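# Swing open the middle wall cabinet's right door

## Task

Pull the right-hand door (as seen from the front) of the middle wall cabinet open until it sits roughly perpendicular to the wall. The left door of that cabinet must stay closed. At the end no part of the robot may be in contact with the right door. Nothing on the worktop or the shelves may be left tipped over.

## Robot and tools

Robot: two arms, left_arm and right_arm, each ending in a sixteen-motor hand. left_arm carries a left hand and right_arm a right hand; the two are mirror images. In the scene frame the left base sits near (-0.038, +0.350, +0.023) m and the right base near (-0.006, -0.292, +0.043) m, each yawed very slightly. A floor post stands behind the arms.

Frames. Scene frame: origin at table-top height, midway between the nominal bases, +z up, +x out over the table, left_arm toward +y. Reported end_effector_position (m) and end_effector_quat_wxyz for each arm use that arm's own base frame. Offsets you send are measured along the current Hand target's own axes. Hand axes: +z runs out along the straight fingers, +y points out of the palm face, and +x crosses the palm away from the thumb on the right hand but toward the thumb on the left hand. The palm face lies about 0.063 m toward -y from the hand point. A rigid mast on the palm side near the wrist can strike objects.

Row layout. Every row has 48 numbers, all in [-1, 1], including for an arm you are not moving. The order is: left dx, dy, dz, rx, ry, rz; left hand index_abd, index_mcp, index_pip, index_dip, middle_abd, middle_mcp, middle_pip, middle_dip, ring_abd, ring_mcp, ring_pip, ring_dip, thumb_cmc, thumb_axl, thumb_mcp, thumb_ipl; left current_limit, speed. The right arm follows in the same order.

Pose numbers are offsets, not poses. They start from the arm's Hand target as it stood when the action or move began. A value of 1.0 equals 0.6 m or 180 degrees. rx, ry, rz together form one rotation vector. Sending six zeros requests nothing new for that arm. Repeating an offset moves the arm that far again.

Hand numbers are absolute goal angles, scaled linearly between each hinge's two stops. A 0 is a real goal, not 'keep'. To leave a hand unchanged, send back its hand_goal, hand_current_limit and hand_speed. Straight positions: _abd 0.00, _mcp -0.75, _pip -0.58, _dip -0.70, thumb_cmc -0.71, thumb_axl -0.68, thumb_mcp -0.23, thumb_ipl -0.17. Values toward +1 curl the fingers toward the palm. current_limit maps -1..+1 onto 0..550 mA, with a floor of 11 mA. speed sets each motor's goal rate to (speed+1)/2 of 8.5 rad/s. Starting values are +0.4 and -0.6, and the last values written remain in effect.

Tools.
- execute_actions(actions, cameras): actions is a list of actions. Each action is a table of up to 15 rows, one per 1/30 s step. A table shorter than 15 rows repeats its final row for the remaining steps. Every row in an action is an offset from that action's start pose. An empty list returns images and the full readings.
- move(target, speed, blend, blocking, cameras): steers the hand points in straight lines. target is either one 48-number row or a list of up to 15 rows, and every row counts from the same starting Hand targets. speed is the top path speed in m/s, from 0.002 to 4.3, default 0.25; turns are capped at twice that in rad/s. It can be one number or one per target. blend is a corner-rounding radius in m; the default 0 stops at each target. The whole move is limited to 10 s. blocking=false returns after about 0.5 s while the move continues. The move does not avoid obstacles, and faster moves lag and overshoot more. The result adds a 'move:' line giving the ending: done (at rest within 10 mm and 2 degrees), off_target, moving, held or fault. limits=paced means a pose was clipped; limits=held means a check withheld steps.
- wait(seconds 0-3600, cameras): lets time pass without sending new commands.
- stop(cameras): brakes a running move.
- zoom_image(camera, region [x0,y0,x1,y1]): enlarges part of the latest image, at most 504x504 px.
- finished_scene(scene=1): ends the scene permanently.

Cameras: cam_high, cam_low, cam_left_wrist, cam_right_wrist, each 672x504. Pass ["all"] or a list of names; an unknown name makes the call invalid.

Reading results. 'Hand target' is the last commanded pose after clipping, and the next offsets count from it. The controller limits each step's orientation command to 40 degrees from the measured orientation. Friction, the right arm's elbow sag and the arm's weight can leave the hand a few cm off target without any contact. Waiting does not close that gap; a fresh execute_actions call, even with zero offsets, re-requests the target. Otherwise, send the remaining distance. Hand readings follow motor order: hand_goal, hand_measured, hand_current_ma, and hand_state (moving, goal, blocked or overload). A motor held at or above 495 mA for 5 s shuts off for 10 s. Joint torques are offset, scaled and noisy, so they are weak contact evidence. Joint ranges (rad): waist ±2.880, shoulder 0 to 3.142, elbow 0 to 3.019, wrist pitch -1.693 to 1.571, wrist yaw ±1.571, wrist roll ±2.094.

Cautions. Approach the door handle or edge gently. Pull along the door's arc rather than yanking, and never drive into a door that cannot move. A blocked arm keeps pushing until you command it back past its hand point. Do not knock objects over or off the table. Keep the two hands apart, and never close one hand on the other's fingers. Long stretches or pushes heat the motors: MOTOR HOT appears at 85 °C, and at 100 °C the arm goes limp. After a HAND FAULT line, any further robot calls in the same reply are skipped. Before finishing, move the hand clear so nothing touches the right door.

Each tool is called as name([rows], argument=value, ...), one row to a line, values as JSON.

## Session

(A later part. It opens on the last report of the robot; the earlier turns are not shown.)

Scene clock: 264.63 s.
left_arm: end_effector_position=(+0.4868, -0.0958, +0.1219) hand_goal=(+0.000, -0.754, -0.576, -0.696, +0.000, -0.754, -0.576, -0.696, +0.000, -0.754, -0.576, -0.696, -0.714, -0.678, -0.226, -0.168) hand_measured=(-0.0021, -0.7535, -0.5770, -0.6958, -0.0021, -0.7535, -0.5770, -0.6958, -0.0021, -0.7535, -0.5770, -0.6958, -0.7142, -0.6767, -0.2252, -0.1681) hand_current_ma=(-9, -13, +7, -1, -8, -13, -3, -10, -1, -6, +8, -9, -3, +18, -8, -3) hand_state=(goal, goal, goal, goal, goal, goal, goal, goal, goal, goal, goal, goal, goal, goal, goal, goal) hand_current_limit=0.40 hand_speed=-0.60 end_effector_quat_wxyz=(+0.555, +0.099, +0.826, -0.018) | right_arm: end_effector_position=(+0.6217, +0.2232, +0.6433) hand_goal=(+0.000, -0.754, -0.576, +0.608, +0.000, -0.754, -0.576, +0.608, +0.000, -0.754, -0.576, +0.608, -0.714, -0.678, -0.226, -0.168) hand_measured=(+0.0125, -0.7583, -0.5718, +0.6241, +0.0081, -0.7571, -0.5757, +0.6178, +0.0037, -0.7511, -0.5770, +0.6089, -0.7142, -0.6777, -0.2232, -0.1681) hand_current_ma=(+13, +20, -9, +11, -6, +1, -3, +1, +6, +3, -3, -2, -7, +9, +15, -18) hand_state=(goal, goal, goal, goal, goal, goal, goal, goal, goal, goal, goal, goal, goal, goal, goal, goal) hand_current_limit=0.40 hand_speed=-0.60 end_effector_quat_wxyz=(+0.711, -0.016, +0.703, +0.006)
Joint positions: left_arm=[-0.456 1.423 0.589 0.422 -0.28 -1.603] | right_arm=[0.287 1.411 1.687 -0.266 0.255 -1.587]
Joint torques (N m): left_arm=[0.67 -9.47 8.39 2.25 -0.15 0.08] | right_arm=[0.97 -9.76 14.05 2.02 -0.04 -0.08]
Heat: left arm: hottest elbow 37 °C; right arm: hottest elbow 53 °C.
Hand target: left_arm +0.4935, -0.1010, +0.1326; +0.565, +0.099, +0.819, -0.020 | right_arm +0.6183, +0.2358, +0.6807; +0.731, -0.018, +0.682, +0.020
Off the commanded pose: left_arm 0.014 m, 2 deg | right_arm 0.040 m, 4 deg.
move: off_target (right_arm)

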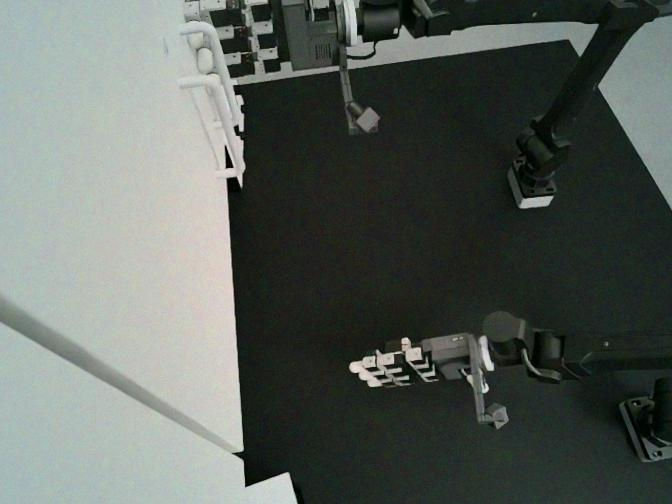

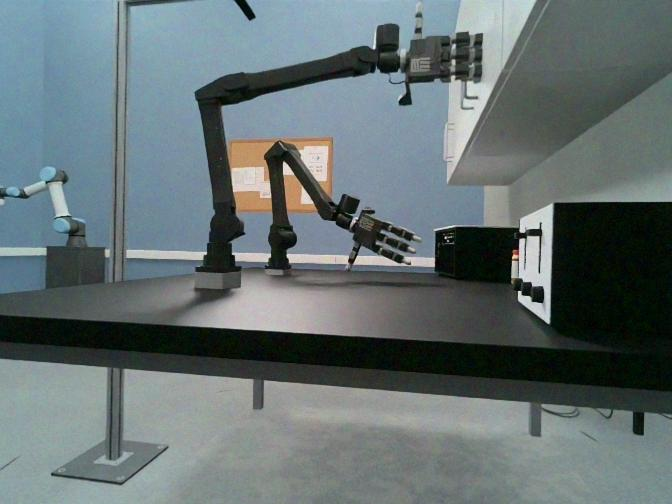

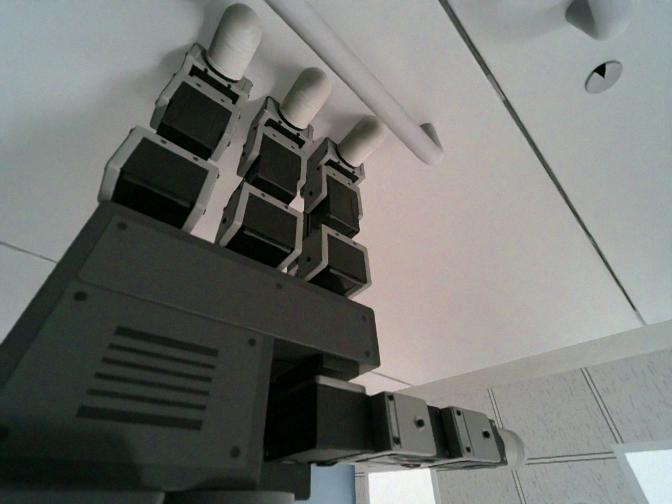

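move([
  [0,0,0,0,0,0, 0,-0.754,-0.576,-0.696,0,-0.754,-0.576,-0.696,0,-0.754,-0.576,-0.696,-0.714,-0.678,-0.226,-0.168,0.4,-0.6, 0.022,-0.03,-0.001,0,0,0, 0,-0.754,-0.576,0.609,0,-0.754,-0.576,0.609,0,-0.754,-0.576,0.609,-0.714,-0.678,-0.226,-0.168,0.4,-0.6],
  [0,0,0,0,0,0, 0,-0.754,-0.576,-0.696,0,-0.754,-0.576,-0.696,0,-0.754,-0.576,-0.696,-0.714,-0.678,-0.226,-0.168,0.4,-0.6, 0.022,0.005,-0.001,0,0,0, 0,-0.754,-0.576,0.609,0,-0.754,-0.576,0.609,0,-0.754,-0.576,0.609,-0.714,-0.678,-0.226,-0.168,0.4,-0.6],
], cameras=["cam_high","cam_low","cam_right_wrist"], speed=0.03)

zoom_image(camera="cam_high", region=[150, 0, 310, 120])

zoom_image(camera="cam_right_wrist", region=[180, 0, 516, 252])

Scene clock: 278.27 s.
left_arm: end_effector_position=(+0.4868, -0.0958, +0.1219) hand_goal=(+0.000, -0.754, -0.576, -0.696, +0.000, -0.754, -0.576, -0.696, +0.000, -0.754, -0.576, -0.696, -0.714, -0.678, -0.226, -0.168) hand_measured=(-0.0021, -0.7535, -0.5770, -0.6958, -0.0021, -0.7535, -0.5770, -0.6958, -0.0021, -0.7535, -0.5770, -0.6958, -0.7142, -0.6767, -0.2262, -0.1681) hand_current_ma=(-6, -2, -6, +0, +7, -11, +8, +19, +11, -3, +15, -7, -3, -1, +16, +2) hand_state=(goal, goal, goal, goal, goal, goal, goal, goal, goal, goal, goal, goal, goal, goal, goal, goal) hand_current_limit=0.40 hand_speed=-0.60 end_effector_quat_wxyz=(+0.555, +0.099, +0.826, -0.018) | right_arm: end_effector_position=(+0.6212, +0.2288, +0.6434) hand_goal=(+0.000, -0.754, -0.576, +0.608, +0.000, -0.754, -0.576, +0.608, +0.000, -0.754, -0.576, +0.608, -0.714, -0.678, -0.226, -0.168) hand_measured=(+0.0096, -0.7583, -0.5718, +0.6165, +0.0110, -0.7511, -0.5744, +0.6140, +0.0037, -0.7511, -0.5757, +0.6140, -0.7142, -0.6767, -0.2222, -0.1681) hand_current_ma=(+16, +11, -8, +19, -4, -9, +1, -5, +18, -4, -5, +7, +0, +14, +17, -9) hand_state=(goal, goal, goal, goal, goal, goal, goal, goal, goal, goal, goal, goal, goal, goal, goal, goal) hand_current_limit=0.40 hand_speed=-0.60 end_effector_quat_wxyz=(+0.712, -0.018, +0.702, +0.009)
Joint positions: left_arm=[-0.456 1.423 0.589 0.422 -0.28 -1.603] | right_arm=[0.296 1.414 1.687 -0.258 0.258 -1.587]
Joint torques (N m): left_arm=[0.79 -9.11 8.38 2.29 -0.14 0.06] | right_arm=[0.73 -10.11 11.41 2.91 0.08 -0.07]
Heat: left arm: hottest elbow 37 °C; right arm: hottest elbow 52 °C.
Hand target: left_arm +0.4935, -0.1010, +0.1326; +0.565, +0.099, +0.819, -0.020 | right_arm +0.6185, +0.2389, +0.6675; +0.731, -0.018, +0.682, +0.020
Off the commanded pose: left_arm 0.014 m, 2 deg | right_arm 0.026 m, 3 deg.
move: off_target (right_arm)

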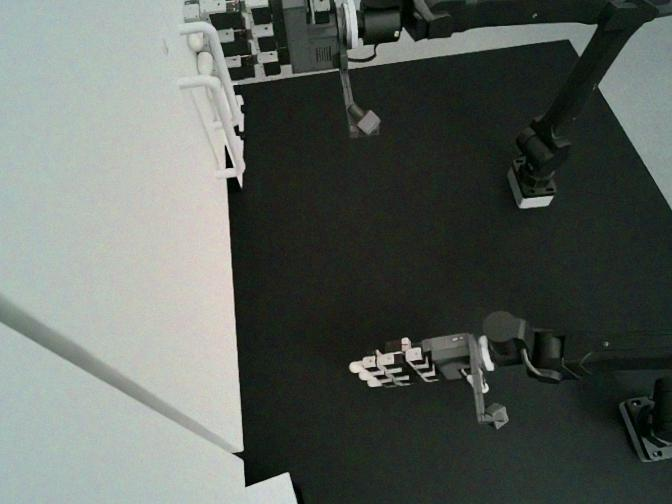

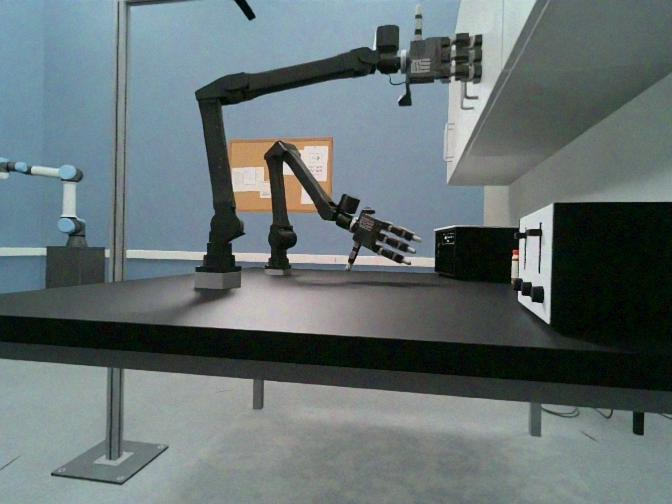

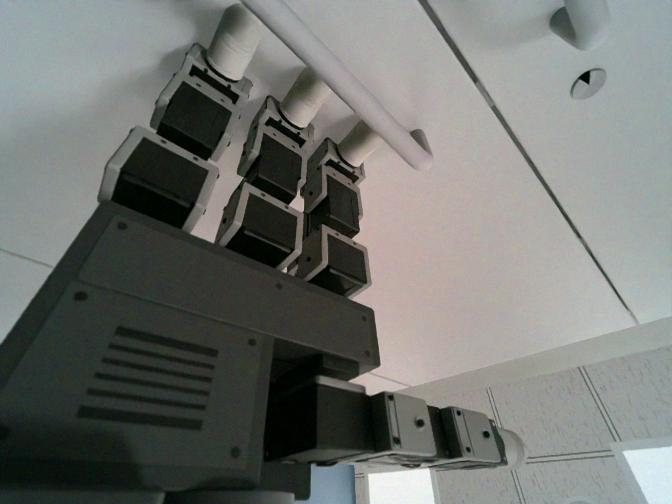

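Scaled by 3.150.

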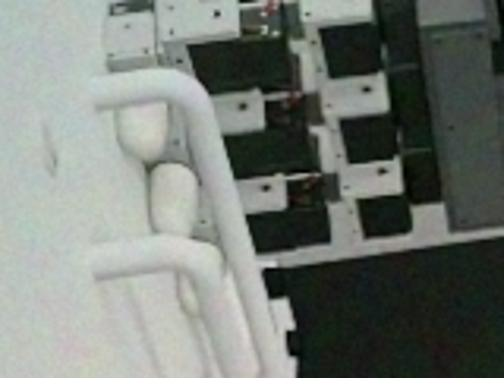

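Scaled by 1.500.

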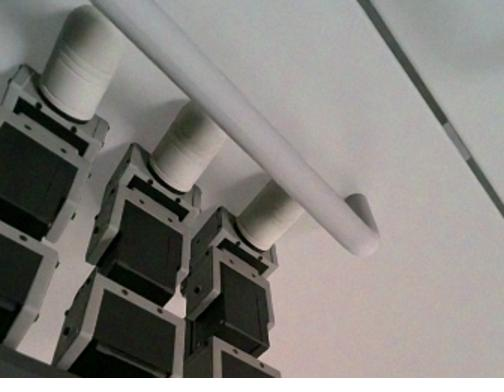

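move([
  [0,0,0,0,0,0, 0,-0.754,-0.576,-0.696,0,-0.754,-0.576,-0.696,0,-0.754,-0.576,-0.696,-0.714,-0.678,-0.226,-0.168,0.4,-0.6, -0.0035,-0.0083,-0.0505,-0.0277,0,0.0019, 0,-0.754,-0.576,0.609,0,-0.754,-0.576,0.609,0,-0.754,-0.576,0.609,-0.714,-0.678,-0.226,-0.168,0.4,-0.6],
  [0,0,0,0,0,0, 0,-0.754,-0.576,-0.696,0,-0.754,-0.576,-0.696,0,-0.754,-0.576,-0.696,-0.714,-0.678,-0.226,-0.168,0.4,-0.6, -0.007,-0.0287,-0.0994,-0.0554,0,0.0039, 0,-0.754,-0.576,0.609,0,-0.754,-0.576,0.609,0,-0.754,-0.576,0.609,-0.714,-0.678,-0.226,-0.168,0.4,-0.6],
], cameras=["cam_high","cam_low","cam_right_wrist"], speed=0.05, blend=0.01)

Scene clock: 299.60 s.
left_arm: end_effector_position=(+0.4868, -0.0958, +0.1219) hand_goal=(+0.000, -0.754, -0.576, -0.696, +0.000, -0.754, -0.576, -0.696, +0.000, -0.754, -0.576, -0.696, -0.714, -0.678, -0.226, -0.168) hand_measured=(-0.0021, -0.7535, -0.5770, -0.6958, -0.0021, -0.7535, -0.5770, -0.6958, -0.0021, -0.7535, -0.5770, -0.6958, -0.7142, -0.6777, -0.2262, -0.1672) hand_current_ma=(-16, +14, -1, +7, -1, -6, +5, +10, -4, +1, -11, -12, -2, -2, -14, -4) hand_state=(goal, goal, goal, goal, goal, goal, goal, goal, goal, goal, goal, goal, goal, goal, goal, goal) hand_current_limit=0.40 hand_speed=-0.60 end_effector_quat_wxyz=(+0.555, +0.099, +0.826, -0.018) | right_arm: end_effector_position=(+0.5762, +0.2294, +0.6406) hand_goal=(+0.000, -0.754, -0.576, +0.608, +0.000, -0.754, -0.576, +0.608, +0.000, -0.754, -0.576, +0.608, -0.714, -0.678, -0.226, -0.168) hand_measured=(+0.0081, -0.7583, -0.5834, +0.5999, +0.0096, -0.7571, -0.5847, +0.5987, +0.0037, -0.7511, -0.5821, +0.6025, -0.7142, -0.6777, -0.2232, -0.1681) hand_current_ma=(+7, +4, -2, +5, -4, +13, -5, -5, +8, -4, -19, +0, +3, +11, +7, -8) hand_state=(goal, goal, goal, goal, goal, goal, goal, goal, goal, goal, goal, goal, goal, goal, goal, goal) hand_current_limit=0.40 hand_speed=-0.60 end_effector_quat_wxyz=(+0.709, -0.087, +0.696, +0.077)
Joint positions: left_arm=[-0.456 1.423 0.589 0.422 -0.28 -1.603] | right_arm=[0.245 1.331 1.598 -0.25 0.013 -1.587]
Joint torques (N m): left_arm=[0.62 -9.29 8.31 2.36 -0.16 0.07] | right_arm=[-0.79 -12.98 9.01 2.3 -0.17 0.1]
Heat: left arm: hottest elbow 37 °C; right arm: hottest elbow 50 °C.
Hand target: left_arm +0.4935, -0.1010, +0.1326; +0.565, +0.099, +0.819, -0.020 | right_arm +0.5597, +0.2184, +0.6675; +0.727, -0.078, +0.677, +0.083
Off the commanded pose: left_arm 0.014 m, 2 deg | right_arm 0.033 m, 3 deg.
move: off_target (right_arm)

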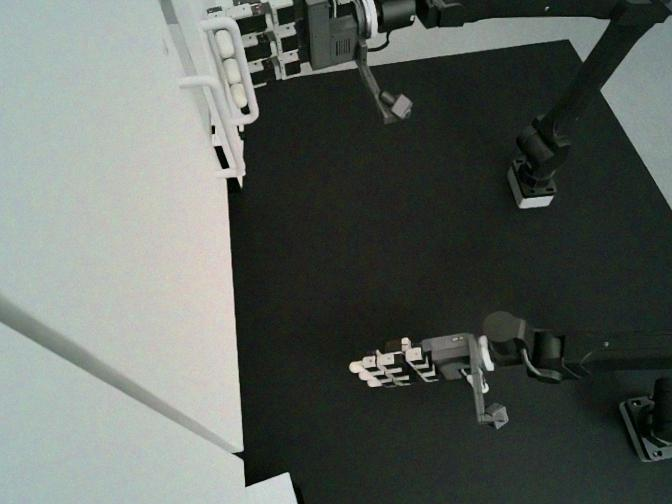

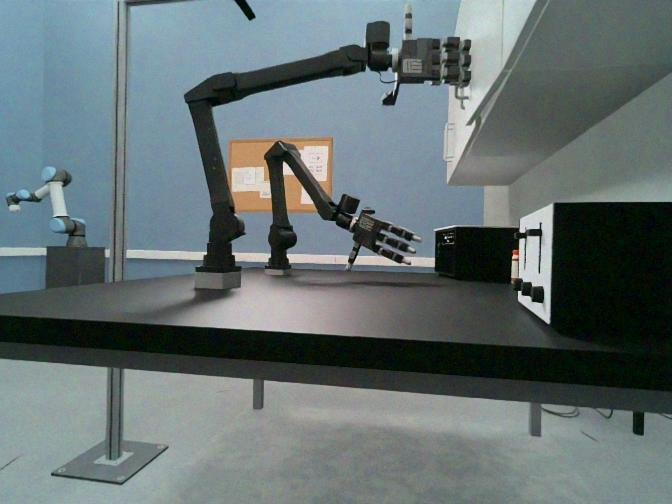

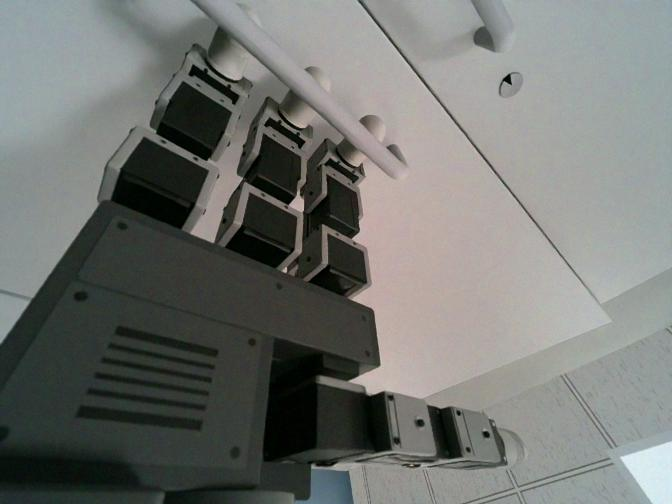

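move([
  [0,0,0,0,0,0, 0,-0.754,-0.576,-0.696,0,-0.754,-0.576,-0.696,0,-0.754,-0.576,-0.696,-0.714,-0.678,-0.226,-0.168,0.4,-0.6, -0.007,-0.0378,-0.1,-0.0554,0,0.0039, 0,-0.754,-0.576,0.609,0,-0.754,-0.576,0.609,0,-0.754,-0.576,0.609,-0.714,-0.678,-0.226,-0.168,0.4,-0.6],
  [0,0,0,0,0,0, 0,-0.754,-0.576,-0.696,0,-0.754,-0.576,-0.696,0,-0.754,-0.576,-0.696,-0.714,-0.678,-0.226,-0.168,0.4,-0.6, -0.0133,-0.0925,-0.1918,-0.1108,0,0.0078, 0,-0.754,-0.576,0.609,0,-0.754,-0.576,0.609,0,-0.754,-0.576,0.609,-0.714,-0.678,-0.226,-0.168,0.4,-0.6],
  [0,0,0,0,0,0, 0,-0.754,-0.576,-0.696,0,-0.754,-0.576,-0.696,0,-0.754,-0.576,-0.696,-0.714,-0.678,-0.226,-0.168,0.4,-0.6, -0.0163,-0.1255,-0.2338,-0.1385,0,0.0097, 0,-0.754,-0.576,0.609,0,-0.754,-0.576,0.609,0,-0.754,-0.576,0.609,-0.714,-0.678,-0.226,-0.168,0.4,-0.6],
], cameras=["cam_high","cam_low","cam_right_wrist"], speed=0.07, blend=0.02)

Scene clock: 317.47 s.
left_arm: end_effector_position=(+0.4868, -0.0958, +0.1219) hand_goal=(+0.000, -0.754, -0.576, -0.696, +0.000, -0.754, -0.576, -0.696, +0.000, -0.754, -0.576, -0.696, -0.714, -0.678, -0.226, -0.168) hand_measured=(-0.0021, -0.7535, -0.5770, -0.6971, -0.0021, -0.7535, -0.5770, -0.6958, -0.0021, -0.7535, -0.5770, -0.6958, -0.7142, -0.6777, -0.2262, -0.1672) hand_current_ma=(+3, -16, +6, -5, -18, -9, -2, +10, -3, +5, +9, -20, -15, +11, -8, -7) hand_state=(goal, goal, goal, goal, goal, goal, goal, goal, goal, goal, goal, goal, goal, goal, goal, goal) hand_current_limit=0.40 hand_speed=-0.60 end_effector_quat_wxyz=(+0.555, +0.099, +0.826, -0.018) | right_arm: end_effector_position=(+0.4533, +0.1148, +0.6526) hand_goal=(+0.000, -0.754, -0.576, +0.608, +0.000, -0.754, -0.576, +0.608, +0.000, -0.754, -0.576, +0.608, -0.714, -0.678, -0.226, -0.168) hand_measured=(+0.0081, -0.7559, -0.5770, +0.6038, +0.0096, -0.7511, -0.5731, +0.6025, +0.0037, -0.7511, -0.5770, +0.6025, -0.7142, -0.6777, -0.2232, -0.1672) hand_current_ma=(+14, +2, +0, -6, -1, -1, +11, -8, +19, -1, +3, -5, -8, +6, +14, -16) hand_state=(goal, goal, goal, goal, goal, goal, goal, goal, goal, goal, goal, goal, goal, goal, goal, goal) hand_current_limit=0.40 hand_speed=-0.60 end_effector_quat_wxyz=(+0.677, -0.220, +0.659, +0.242)
Joint positions: left_arm=[-0.456 1.423 0.589 0.422 -0.28 -1.603] | right_arm=[-0.155 1.167 1.467 -0.25 -0.82 -1.514]
Joint torques (N m): left_arm=[0.62 -9.64 8.42 2.33 -0.17 0.06] | right_arm=[-0.56 -9.58 8.58 2.4 -0.12 0.11]
Heat: left arm: hottest elbow 37 °C; right arm: hottest elbow 48 °C.
Hand target: left_arm +0.4935, -0.1010, +0.1326; +0.565, +0.099, +0.819, -0.020 | right_arm +0.4398, +0.1133, +0.6674; +0.691, -0.223, +0.645, +0.238
Off the commanded pose: left_arm 0.014 m, 2 deg | right_arm 0.020 m, 2 deg.
move: off_target (right_arm)

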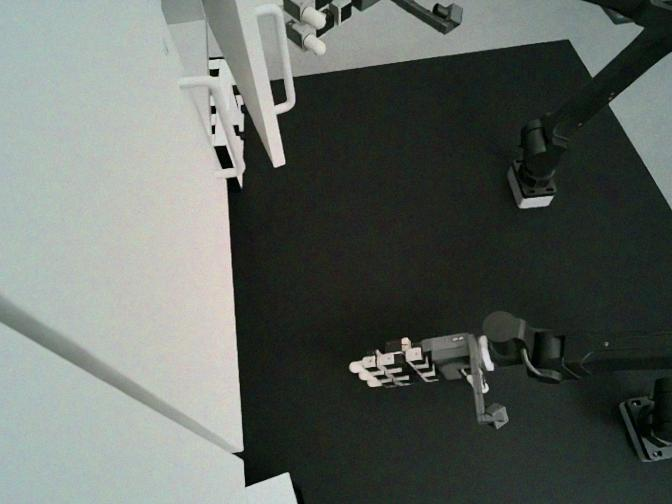

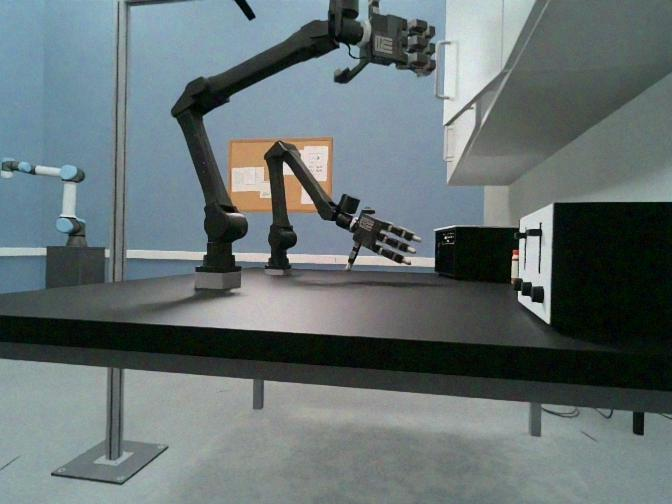

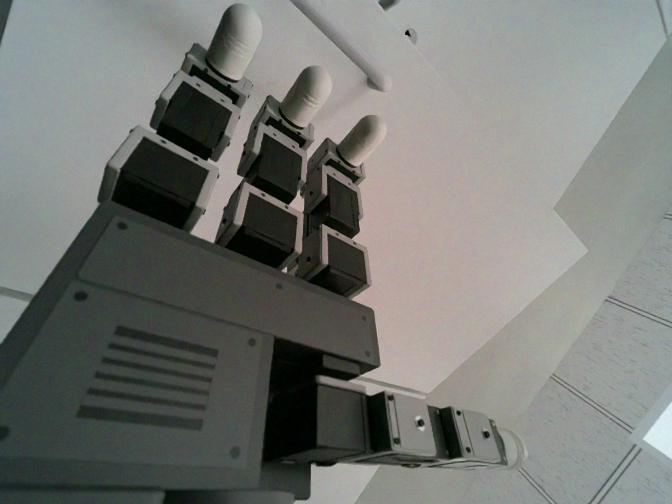

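move(target=[0,0,0,0,0,0, 0,-0.754,-0.576,-0.696,0,-0.754,-0.576,-0.696,0,-0.754,-0.576,-0.696,-0.714,-0.678,-0.226,-0.168,0.4,-0.6, 0.023,-0.0085,0.0163,0.0998,0,-0.007, 0,-0.754,-0.576,0.609,0,-0.754,-0.576,0.609,0,-0.754,-0.576,0.609,-0.714,-0.678,-0.226,-0.168,0.4,-0.6], cameras=["cam_high","cam_low","cam_right_wrist"], speed=0.08)

zoom_image(camera="cam_high", region=[180, 0, 340, 120])

Scene clock: 371.20 s.
left_arm: end_effector_position=(+0.4868, -0.0958, +0.1219) hand_goal=(+0.000, -0.754, -0.576, -0.696, +0.000, -0.754, -0.576, -0.696, +0.000, -0.754, -0.576, -0.696, -0.714, -0.678, -0.226, -0.168) hand_measured=(-0.0021, -0.7535, -0.5770, -0.6958, -0.0021, -0.7535, -0.5770, -0.6958, -0.0021, -0.7535, -0.5770, -0.6958, -0.7142, -0.6777, -0.2262, -0.1681) hand_current_ma=(+5, +5, -12, -5, -5, -24, +6, +3, -14, +18, +16, -21, +4, +9, +9, +1) hand_state=(goal, goal, goal, goal, goal, goal, goal, goal, goal, goal, goal, goal, goal, goal, goal, goal) hand_current_limit=0.40 hand_speed=-0.60 end_effector_quat_wxyz=(+0.555, +0.099, +0.826, -0.018) | right_arm: end_effector_position=(+0.4633, +0.1099, +0.6454) hand_goal=(+0.000, -0.754, -0.576, +0.608, +0.000, -0.754, -0.576, +0.608, +0.000, -0.754, -0.576, +0.608, -0.714, -0.678, -0.226, -0.168) hand_measured=(+0.0081, -0.7559, -0.5770, +0.6038, +0.0096, -0.7511, -0.5718, +0.6025, +0.0052, -0.7511, -0.5770, +0.6025, -0.7154, -0.6777, -0.2232, -0.1672) hand_current_ma=(+7, +3, +6, -11, -2, +3, +6, -6, +4, +2, -6, +1, -17, -3, +5, -1) hand_state=(goal, goal, goal, goal, goal, goal, goal, goal, goal, goal, goal, goal, goal, goal, goal, goal) hand_current_limit=0.40 hand_speed=-0.60 end_effector_quat_wxyz=(+0.713, -0.113, +0.679, +0.130)
Joint positions: left_arm=[-0.456 1.423 0.589 0.422 -0.28 -1.603] | right_arm=[-0.083 1.052 1.359 -0.25 -0.427 -1.532]
Joint torques (N m): left_arm=[0.73 -9.41 8.39 2.22 -0.16 0.07] | right_arm=[0.03 -7.77 8.73 1.46 0.19 -0.11]
Heat: left arm: hottest elbow 37 °C; right arm: hottest elbow 45 °C.
Hand target: left_arm +0.4935, -0.1010, +0.1326; +0.565, +0.099, +0.819, -0.020 | right_arm +0.4514, +0.1159, +0.6543; +0.720, -0.119, +0.671, +0.127
Off the commanded pose: left_arm 0.014 m, 2 deg | right_arm 0.016 m, 1 deg.
move: off_target (right_arm)

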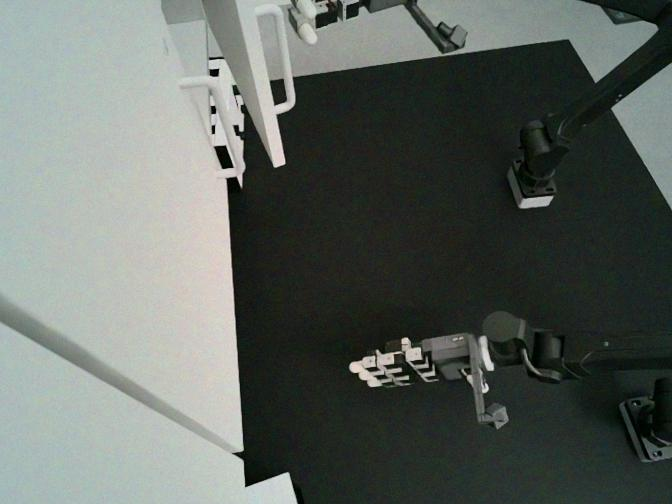

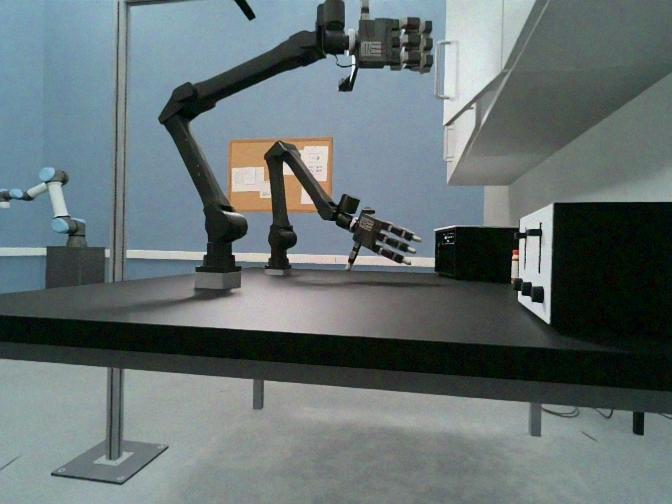

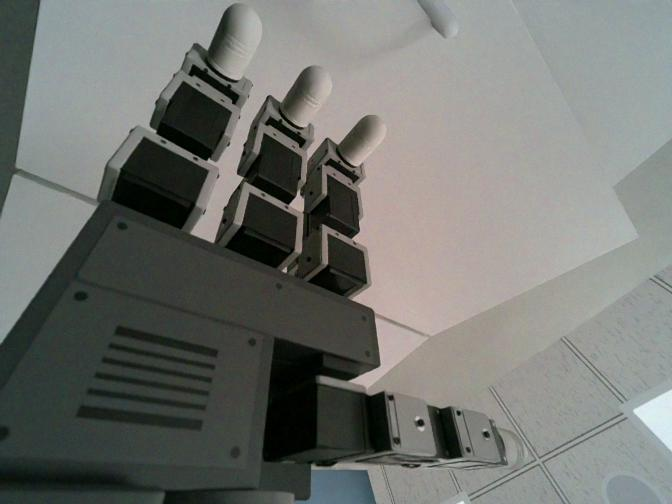

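Scaled by 3.150.

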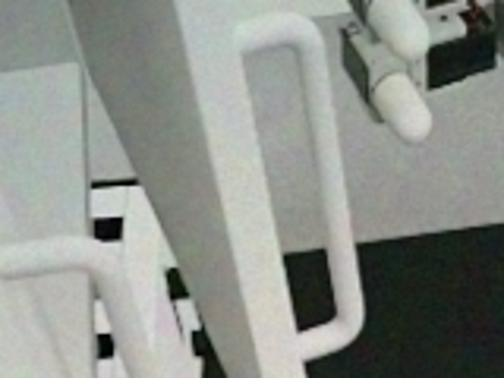

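move(target=[0,0,0,0,0,0, 0,-0.754,-0.576,-0.696,0,-0.754,-0.576,-0.696,0,-0.754,-0.576,-0.696,-0.714,-0.678,-0.226,-0.168,0.4,-0.6, 0.0267,0.0133,0.1083,0,0.011,0, 0,-0.754,-0.576,0.609,0,-0.754,-0.576,0.609,0,-0.754,-0.576,0.609,-0.714,-0.678,-0.226,-0.168,0.4,-0.6], cameras=["cam_high","cam_low","cam_right_wrist"], speed=0.06)

zoom_image(camera="cam_high", region=[180, 0, 340, 120])

zoom_image(camera="cam_low", region=[370, 0, 530, 120])

Scene clock: 387.17 s.
left_arm: end_effector_position=(+0.4868, -0.0958, +0.1219) hand_goal=(+0.000, -0.754, -0.576, -0.696, +0.000, -0.754, -0.576, -0.696, +0.000, -0.754, -0.576, -0.696, -0.714, -0.678, -0.226, -0.168) hand_measured=(-0.0021, -0.7535, -0.5770, -0.6958, -0.0021, -0.7535, -0.5770, -0.6958, -0.0021, -0.7535, -0.5770, -0.6958, -0.7142, -0.6777, -0.2262, -0.1681) hand_current_ma=(-2, +1, -17, -5, -5, -12, +6, +7, -2, +13, +5, +5, +8, +4, -8, -9) hand_state=(goal, goal, goal, goal, goal, goal, goal, goal, goal, goal, goal, goal, goal, goal, goal, goal) hand_current_limit=0.40 hand_speed=-0.60 end_effector_quat_wxyz=(+0.555, +0.099, +0.826, -0.018) | right_arm: end_effector_position=(+0.5177, +0.1402, +0.5953) hand_goal=(+0.000, -0.754, -0.576, +0.608, +0.000, -0.754, -0.576, +0.608, +0.000, -0.754, -0.576, +0.608, -0.714, -0.678, -0.226, -0.168) hand_measured=(+0.0081, -0.7559, -0.5770, +0.6038, +0.0096, -0.7511, -0.5731, +0.6025, +0.0052, -0.7523, -0.5770, +0.6025, -0.7142, -0.6777, -0.2232, -0.1672) hand_current_ma=(+5, -3, -4, +1, +1, +1, +2, +8, +7, +10, -5, +3, -8, +2, +10, -13) hand_state=(goal, goal, goal, goal, goal, goal, goal, goal, goal, goal, goal, goal, goal, goal, goal, goal) hand_current_limit=0.40 hand_speed=-0.60 end_effector_quat_wxyz=(+0.678, -0.111, +0.715, +0.131)
Joint positions: left_arm=[-0.456 1.423 0.589 0.422 -0.28 -1.603] | right_arm=[0.006 1.162 1.363 -0.25 -0.34 -1.55]
Joint torques (N m): left_arm=[0.44 -9.23 8.32 2.35 -0.15 0.09] | right_arm=[0.32 -7.65 14.28 2.11 0.13 -0.11]
Heat: left arm: hottest elbow 37 °C; right arm: hottest elbow 46 °C.
Hand target: left_arm +0.4935, -0.1010, +0.1326; +0.565, +0.099, +0.819, -0.020 | right_arm +0.5106, +0.1460, +0.6429; +0.709, -0.121, +0.684, +0.125
Off the commanded pose: left_arm 0.014 m, 2 deg | right_arm 0.049 m, 5 deg.
move: off_target (right_arm)

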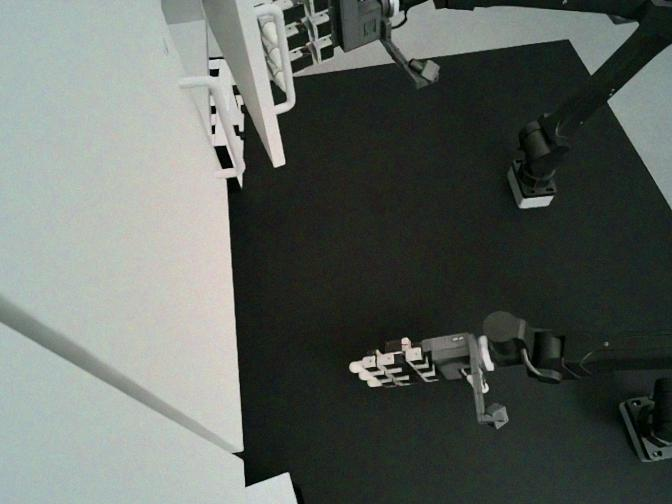

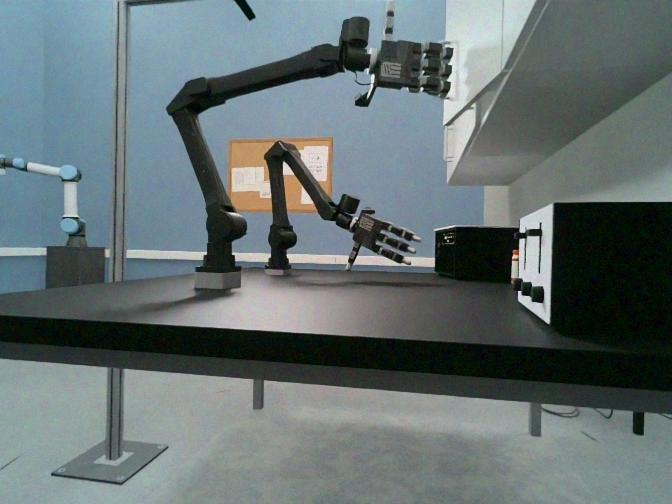

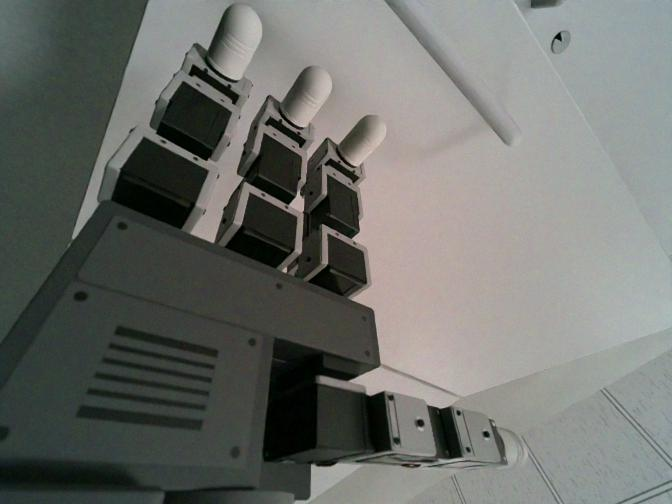

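Scaled by 3.150.

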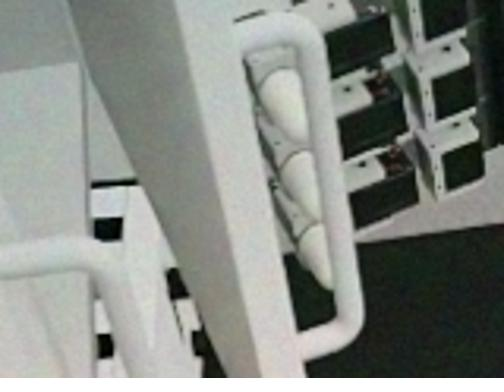

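Scaled by 3.150.

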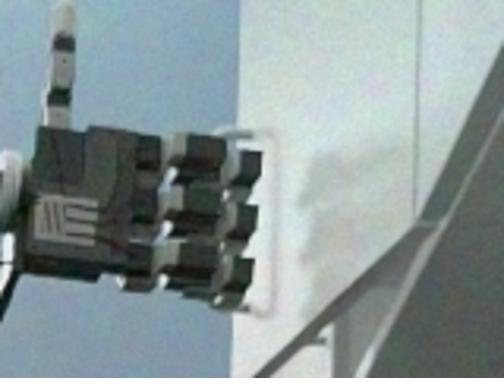

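move(target=[0,0,0,0,0,0, 0,-0.754,-0.576,-0.696,0,-0.754,-0.576,-0.696,0,-0.754,-0.576,-0.696,-0.714,-0.678,-0.226,-0.168,0.4,-0.6, -0.075,0,0.01,0,-0.02,0, 0,-0.754,-0.576,0.609,0,-0.754,-0.576,0.609,0,-0.754,-0.576,0.609,-0.714,-0.678,-0.226,-0.168,0.4,-0.6], cameras=["cam_high","cam_low","cam_right_wrist"], speed=0.06)

zoom_image(camera="cam_high", region=[180, 0, 340, 120])

zoom_image(camera="cam_low", region=[370, 0, 530, 120])

Scene clock: 399.43 s.
left_arm: end_effector_position=(+0.4868, -0.0958, +0.1219) hand_goal=(+0.000, -0.754, -0.576, -0.696, +0.000, -0.754, -0.576, -0.696, +0.000, -0.754, -0.576, -0.696, -0.714, -0.678, -0.226, -0.168) hand_measured=(-0.0021, -0.7535, -0.5770, -0.6958, -0.0021, -0.7535, -0.5770, -0.6958, -0.0021, -0.7535, -0.5770, -0.6958, -0.7142, -0.6777, -0.2252, -0.1672) hand_current_ma=(-5, -10, -17, +10, +9, -7, +14, +3, -13, +5, +5, -2, +5, +1, -8, +0) hand_state=(goal, goal, goal, goal, goal, goal, goal, goal, goal, goal, goal, goal, goal, goal, goal, goal) hand_current_limit=0.40 hand_speed=-0.60 end_effector_quat_wxyz=(+0.555, +0.099, +0.826, -0.018) | right_arm: end_effector_position=(+0.5223, +0.1418, +0.6436) hand_goal=(+0.000, -0.754, -0.576, +0.608, +0.000, -0.754, -0.576, +0.608, +0.000, -0.754, -0.576, +0.608, -0.714, -0.678, -0.226, -0.168) hand_measured=(+0.0081, -0.7571, -0.5770, +0.6025, +0.0096, -0.7511, -0.5731, +0.6038, +0.0052, -0.7511, -0.5770, +0.6038, -0.7142, -0.6777, -0.2232, -0.1672) hand_current_ma=(+18, +3, -6, +0, +1, -3, -2, -7, +8, +4, -6, +7, -1, +9, +13, -7) hand_state=(goal, goal, goal, goal, goal, goal, goal, goal, goal, goal, goal, goal, goal, goal, goal, goal) hand_current_limit=0.40 hand_speed=-0.60 end_effector_quat_wxyz=(+0.705, -0.116, +0.688, +0.127)
Joint positions: left_arm=[-0.456 1.423 0.589 0.422 -0.28 -1.603] | right_arm=[0.011 1.197 1.477 -0.25 -0.334 -1.55]
Joint torques (N m): left_arm=[0.5 -9.29 8.38 2.26 -0.18 0.06] | right_arm=[0.5 -7.94 14.28 1.8 0.15 0.1]
Heat: left arm: hottest elbow 37 °C; right arm: hottest elbow 49 °C.
Hand target: left_arm +0.4935, -0.1010, +0.1326; +0.565, +0.099, +0.819, -0.020 | right_arm +0.5147, +0.1475, +0.6881; +0.730, -0.117, +0.661, +0.129
Off the commanded pose: left_arm 0.014 m, 2 deg | right_arm 0.046 m, 4 deg.
move: off_target (right_arm)

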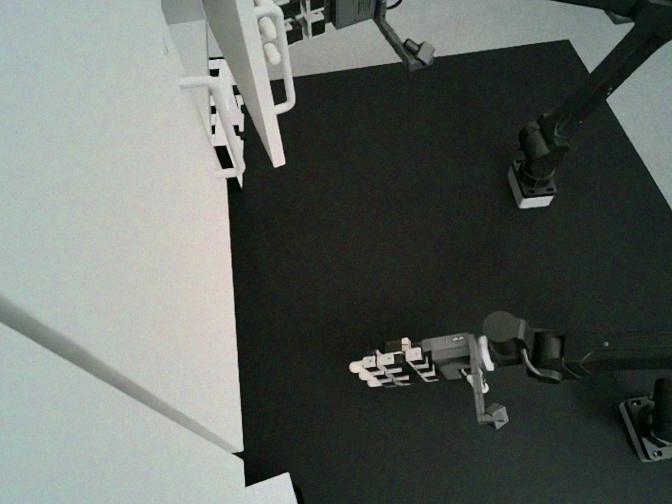

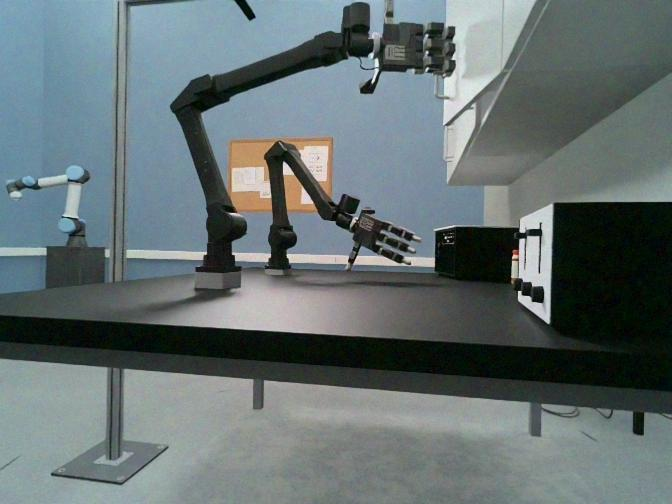

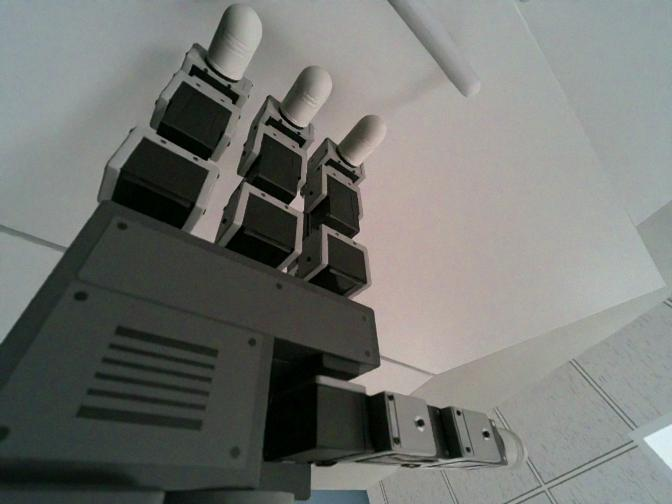

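Scaled by 3.150.

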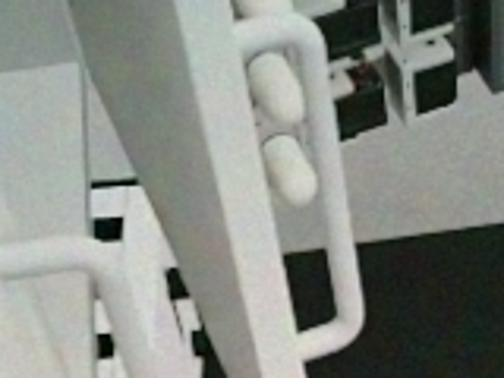

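Scaled by 3.150.

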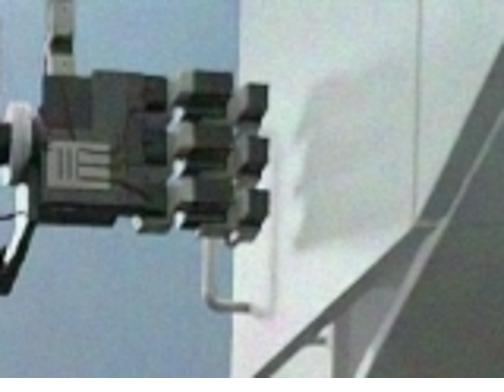

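move(target=[0,0,0,0,0,0, 0,-0.754,-0.576,-0.696,0,-0.754,-0.576,-0.696,0,-0.754,-0.576,-0.696,-0.714,-0.678,-0.226,-0.168,0.4,-0.6, 0.0133,0.0833,0.0,0,0,0, 0,-0.754,-0.576,0.609,0,-0.754,-0.576,0.609,0,-0.754,-0.576,0.609,-0.714,-0.678,-0.226,-0.168,0.4,-0.6], cameras=["cam_high","cam_low","cam_right_wrist"], speed=0.04)

zoom_image(camera="cam_high", region=[180, 0, 340, 120])

zoom_image(camera="cam_right_wrist", region=[180, 0, 516, 252])

Scene clock: 412.50 s.
left_arm: end_effector_position=(+0.4868, -0.0958, +0.1219) hand_goal=(+0.000, -0.754, -0.576, -0.696, +0.000, -0.754, -0.576, -0.696, +0.000, -0.754, -0.576, -0.696, -0.714, -0.678, -0.226, -0.168) hand_measured=(-0.0021, -0.7535, -0.5770, -0.6958, -0.0021, -0.7535, -0.5770, -0.6958, -0.0021, -0.7535, -0.5770, -0.6958, -0.7142, -0.6777, -0.2262, -0.1672) hand_current_ma=(+5, +6, -7, -16, +0, -23, +10, -6, +0, +10, +4, -10, -2, +8, -16, -5) hand_state=(goal, goal, goal, goal, goal, goal, goal, goal, goal, goal, goal, goal, goal, goal, goal, goal) hand_current_limit=0.40 hand_speed=-0.60 end_effector_quat_wxyz=(+0.555, +0.099, +0.826, -0.018) | right_arm: end_effector_position=(+0.5190, +0.1917, +0.6441) hand_goal=(+0.000, -0.754, -0.576, +0.608, +0.000, -0.754, -0.576, +0.608, +0.000, -0.754, -0.576, +0.608, -0.714, -0.678, -0.226, -0.168) hand_measured=(+0.0081, -0.7607, -0.5821, +0.6025, +0.0096, -0.7511, -0.5731, +0.6025, +0.0037, -0.7523, -0.5770, +0.6025, -0.7142, -0.6777, -0.2242, -0.1672) hand_current_ma=(+5, +2, -10, +2, -5, -2, +15, -9, +24, +4, -2, +2, -16, +9, +10, -14) hand_state=(goal, goal, goal, goal, goal, goal, goal, goal, goal, goal, goal, goal, goal, goal, goal, goal) hand_current_limit=0.40 hand_speed=-0.60 end_effector_quat_wxyz=(+0.706, -0.113, +0.688, +0.127)
Joint positions: left_arm=[-0.456 1.423 0.589 0.422 -0.28 -1.603] | right_arm=[0.141 1.197 1.477 -0.25 -0.2 -1.55]
Joint torques (N m): left_arm=[0.44 -9.35 8.29 2.32 -0.17 0.07] | right_arm=[0.38 -10.7 11.06 2.19 0.13 -0.05]
Heat: left arm: hottest elbow 37 °C; right arm: hottest elbow 53 °C.
Hand target: left_arm +0.4935, -0.1010, +0.1326; +0.565, +0.099, +0.819, -0.020 | right_arm +0.4983, +0.1947, +0.6801; +0.730, -0.117, +0.661, +0.129
Off the commanded pose: left_arm 0.014 m, 2 deg | right_arm 0.042 m, 4 deg.
move: off_target (right_arm)

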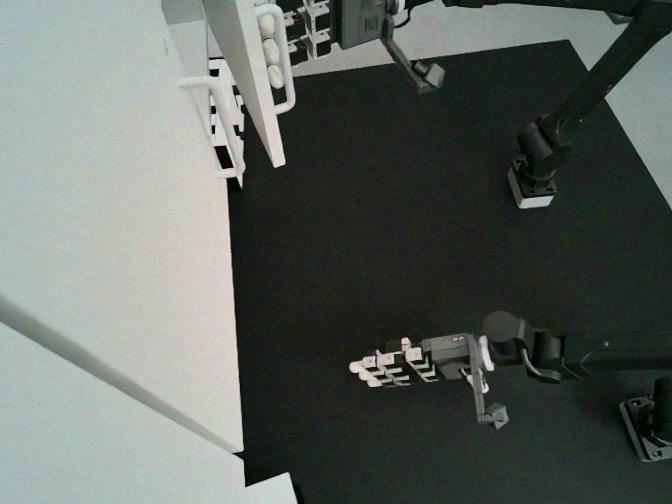

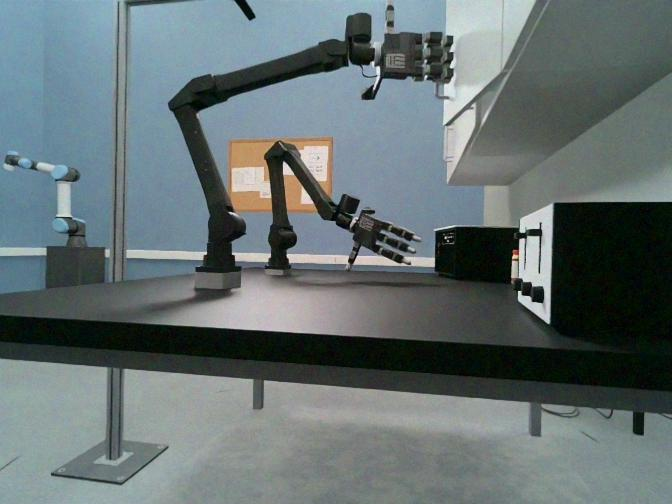

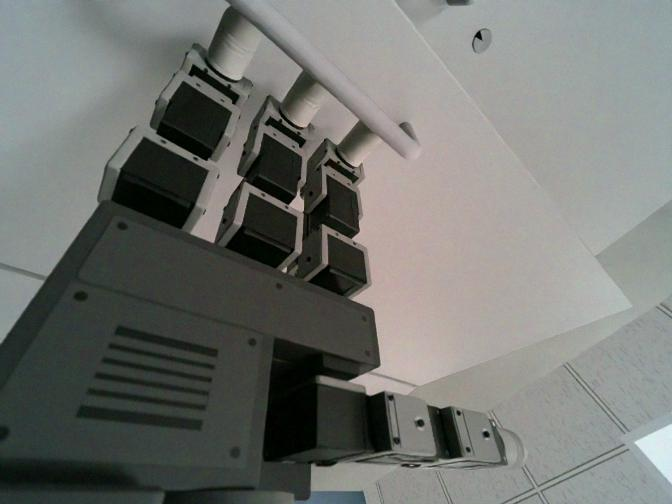

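Scaled by 3.150.

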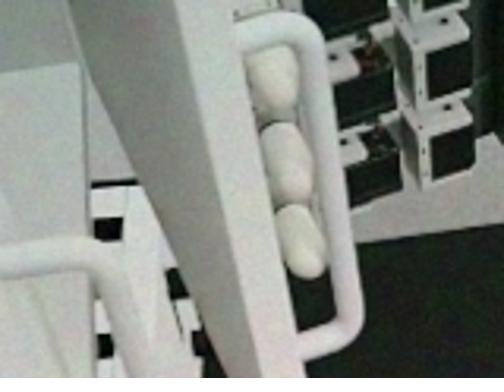

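Scaled by 1.500.

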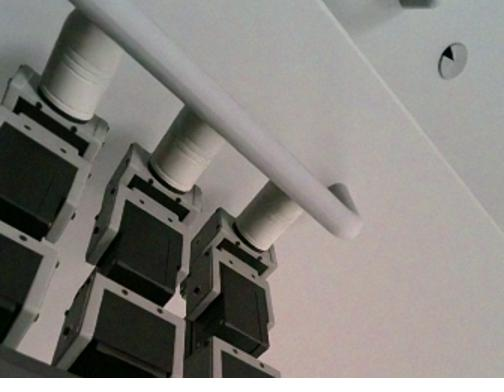

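move([
  [0,0,0,0,0,0, 0,-0.754,-0.576,-0.696,0,-0.754,-0.576,-0.696,0,-0.754,-0.576,-0.696,-0.714,-0.678,-0.226,-0.168,0.4,-0.6, 0,0.0167,0,0,0,0, 0,-0.754,-0.576,0.72,0,-0.754,-0.576,0.72,0,-0.754,-0.576,0.72,-0.714,-0.678,-0.226,-0.168,0.4,-0.6],
  [0,0,0,0,0,0, 0,-0.754,-0.576,-0.696,0,-0.754,-0.576,-0.696,0,-0.754,-0.576,-0.696,-0.714,-0.678,-0.226,-0.168,0.4,-0.6, -0.0055,-0.0033,-0.0785,-0.0222,0,0.0016, 0,-0.754,-0.576,0.72,0,-0.754,-0.576,0.72,0,-0.754,-0.576,0.72,-0.714,-0.678,-0.226,-0.168,0.4,-0.6],
  [0,0,0,0,0,0, 0,-0.754,-0.576,-0.696,0,-0.754,-0.576,-0.696,0,-0.754,-0.576,-0.696,-0.714,-0.678,-0.226,-0.168,0.4,-0.6, -0.0108,-0.034,-0.1557,-0.0443,0,0.0031, 0,-0.754,-0.576,0.72,0,-0.754,-0.576,0.72,0,-0.754,-0.576,0.72,-0.714,-0.678,-0.226,-0.168,0.4,-0.6],
], cameras=["cam_high","cam_low","cam_right_wrist"], speed=0.05, blend=[0, 0.015, 0])

zoom_image(camera="cam_high", region=[180, 0, 340, 120])

Scene clock: 450.87 s.
left_arm: end_effector_position=(+0.4868, -0.0958, +0.1219) hand_goal=(+0.000, -0.754, -0.576, -0.696, +0.000, -0.754, -0.576, -0.696, +0.000, -0.754, -0.576, -0.696, -0.714, -0.678, -0.226, -0.168) hand_measured=(-0.0021, -0.7535, -0.5770, -0.6958, -0.0021, -0.7535, -0.5770, -0.6958, -0.0021, -0.7535, -0.5770, -0.6958, -0.7142, -0.6777, -0.2262, -0.1681) hand_current_ma=(-15, -8, -13, -16, +8, -7, +3, -1, -11, +17, +7, -7, +6, +5, -18, -1) hand_state=(goal, goal, goal, goal, goal, goal, goal, goal, goal, goal, goal, goal, goal, goal, goal, goal) hand_current_limit=0.40 hand_speed=-0.60 end_effector_quat_wxyz=(+0.555, +0.099, +0.826, -0.018) | right_arm: end_effector_position=(+0.4257, +0.1488, +0.6690) hand_goal=(+0.000, -0.754, -0.576, +0.720, +0.000, -0.754, -0.576, +0.720, +0.000, -0.754, -0.576, +0.720, -0.714, -0.678, -0.226, -0.168) hand_measured=(+0.0125, -0.7559, -0.5782, +0.7223, +0.0110, -0.7547, -0.5744, +0.7223, +0.0037, -0.7511, -0.5770, +0.7248, -0.7142, -0.6767, -0.2272, -0.1691) hand_current_ma=(+10, +2, +1, -5, +1, +6, +1, -9, +7, -1, -8, -7, -3, +3, +7, -7) hand_state=(goal, goal, goal, goal, goal, goal, goal, goal, goal, goal, goal, goal, goal, goal, goal, goal) hand_current_limit=0.40 hand_speed=-0.60 end_effector_quat_wxyz=(+0.715, -0.172, +0.654, +0.178)
Joint positions: left_arm=[-0.456 1.423 0.589 0.422 -0.28 -1.603] | right_arm=[-0.025 1.032 1.394 -0.264 -0.524 -1.535]
Joint torques (N m): left_arm=[0.62 -9.76 8.34 2.3 -0.15 0.07] | right_arm=[-0.91 -7.06 8.59 1.28 -0.11 0.12]
Heat: left arm: hottest elbow 37 °C; right arm: hottest elbow 53 °C.
Hand target: left_arm +0.4935, -0.1010, +0.1326; +0.565, +0.099, +0.819, -0.020 | right_arm +0.4174, +0.1434, +0.6774; +0.719, -0.164, +0.651, +0.178
Off the commanded pose: left_arm 0.014 m, 2 deg | right_arm 0.013 m, 1 deg.
move: off_target (right_arm)

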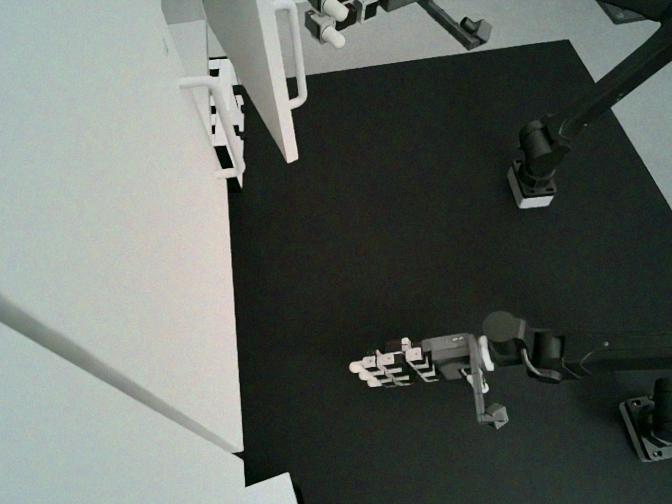

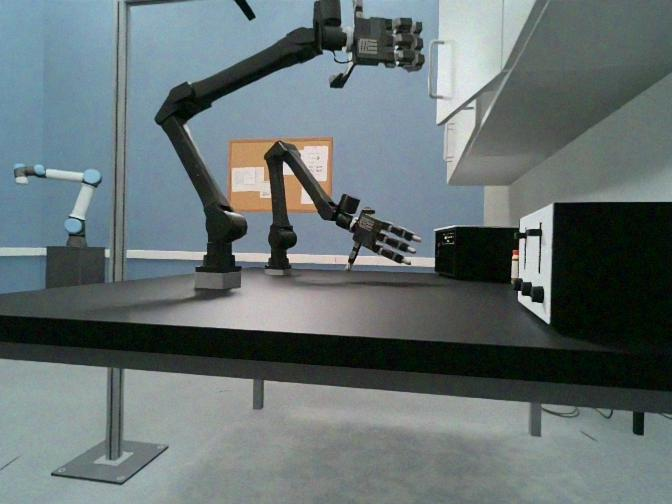

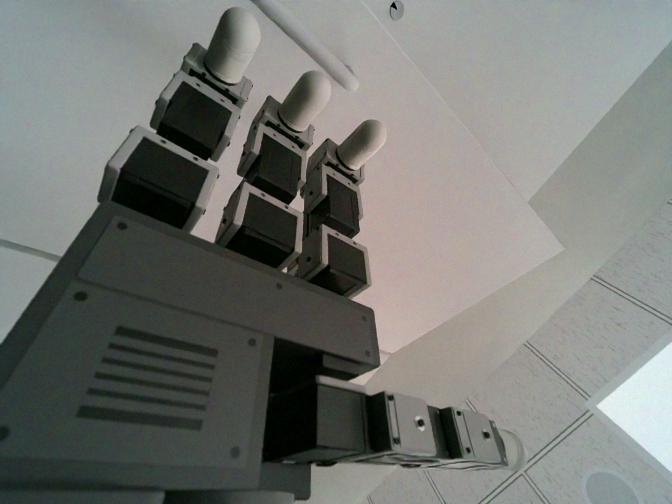

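Scaled by 3.150.

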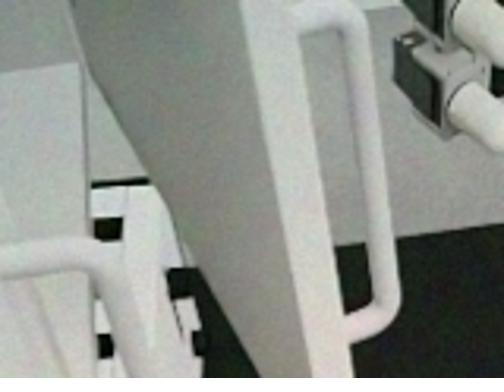

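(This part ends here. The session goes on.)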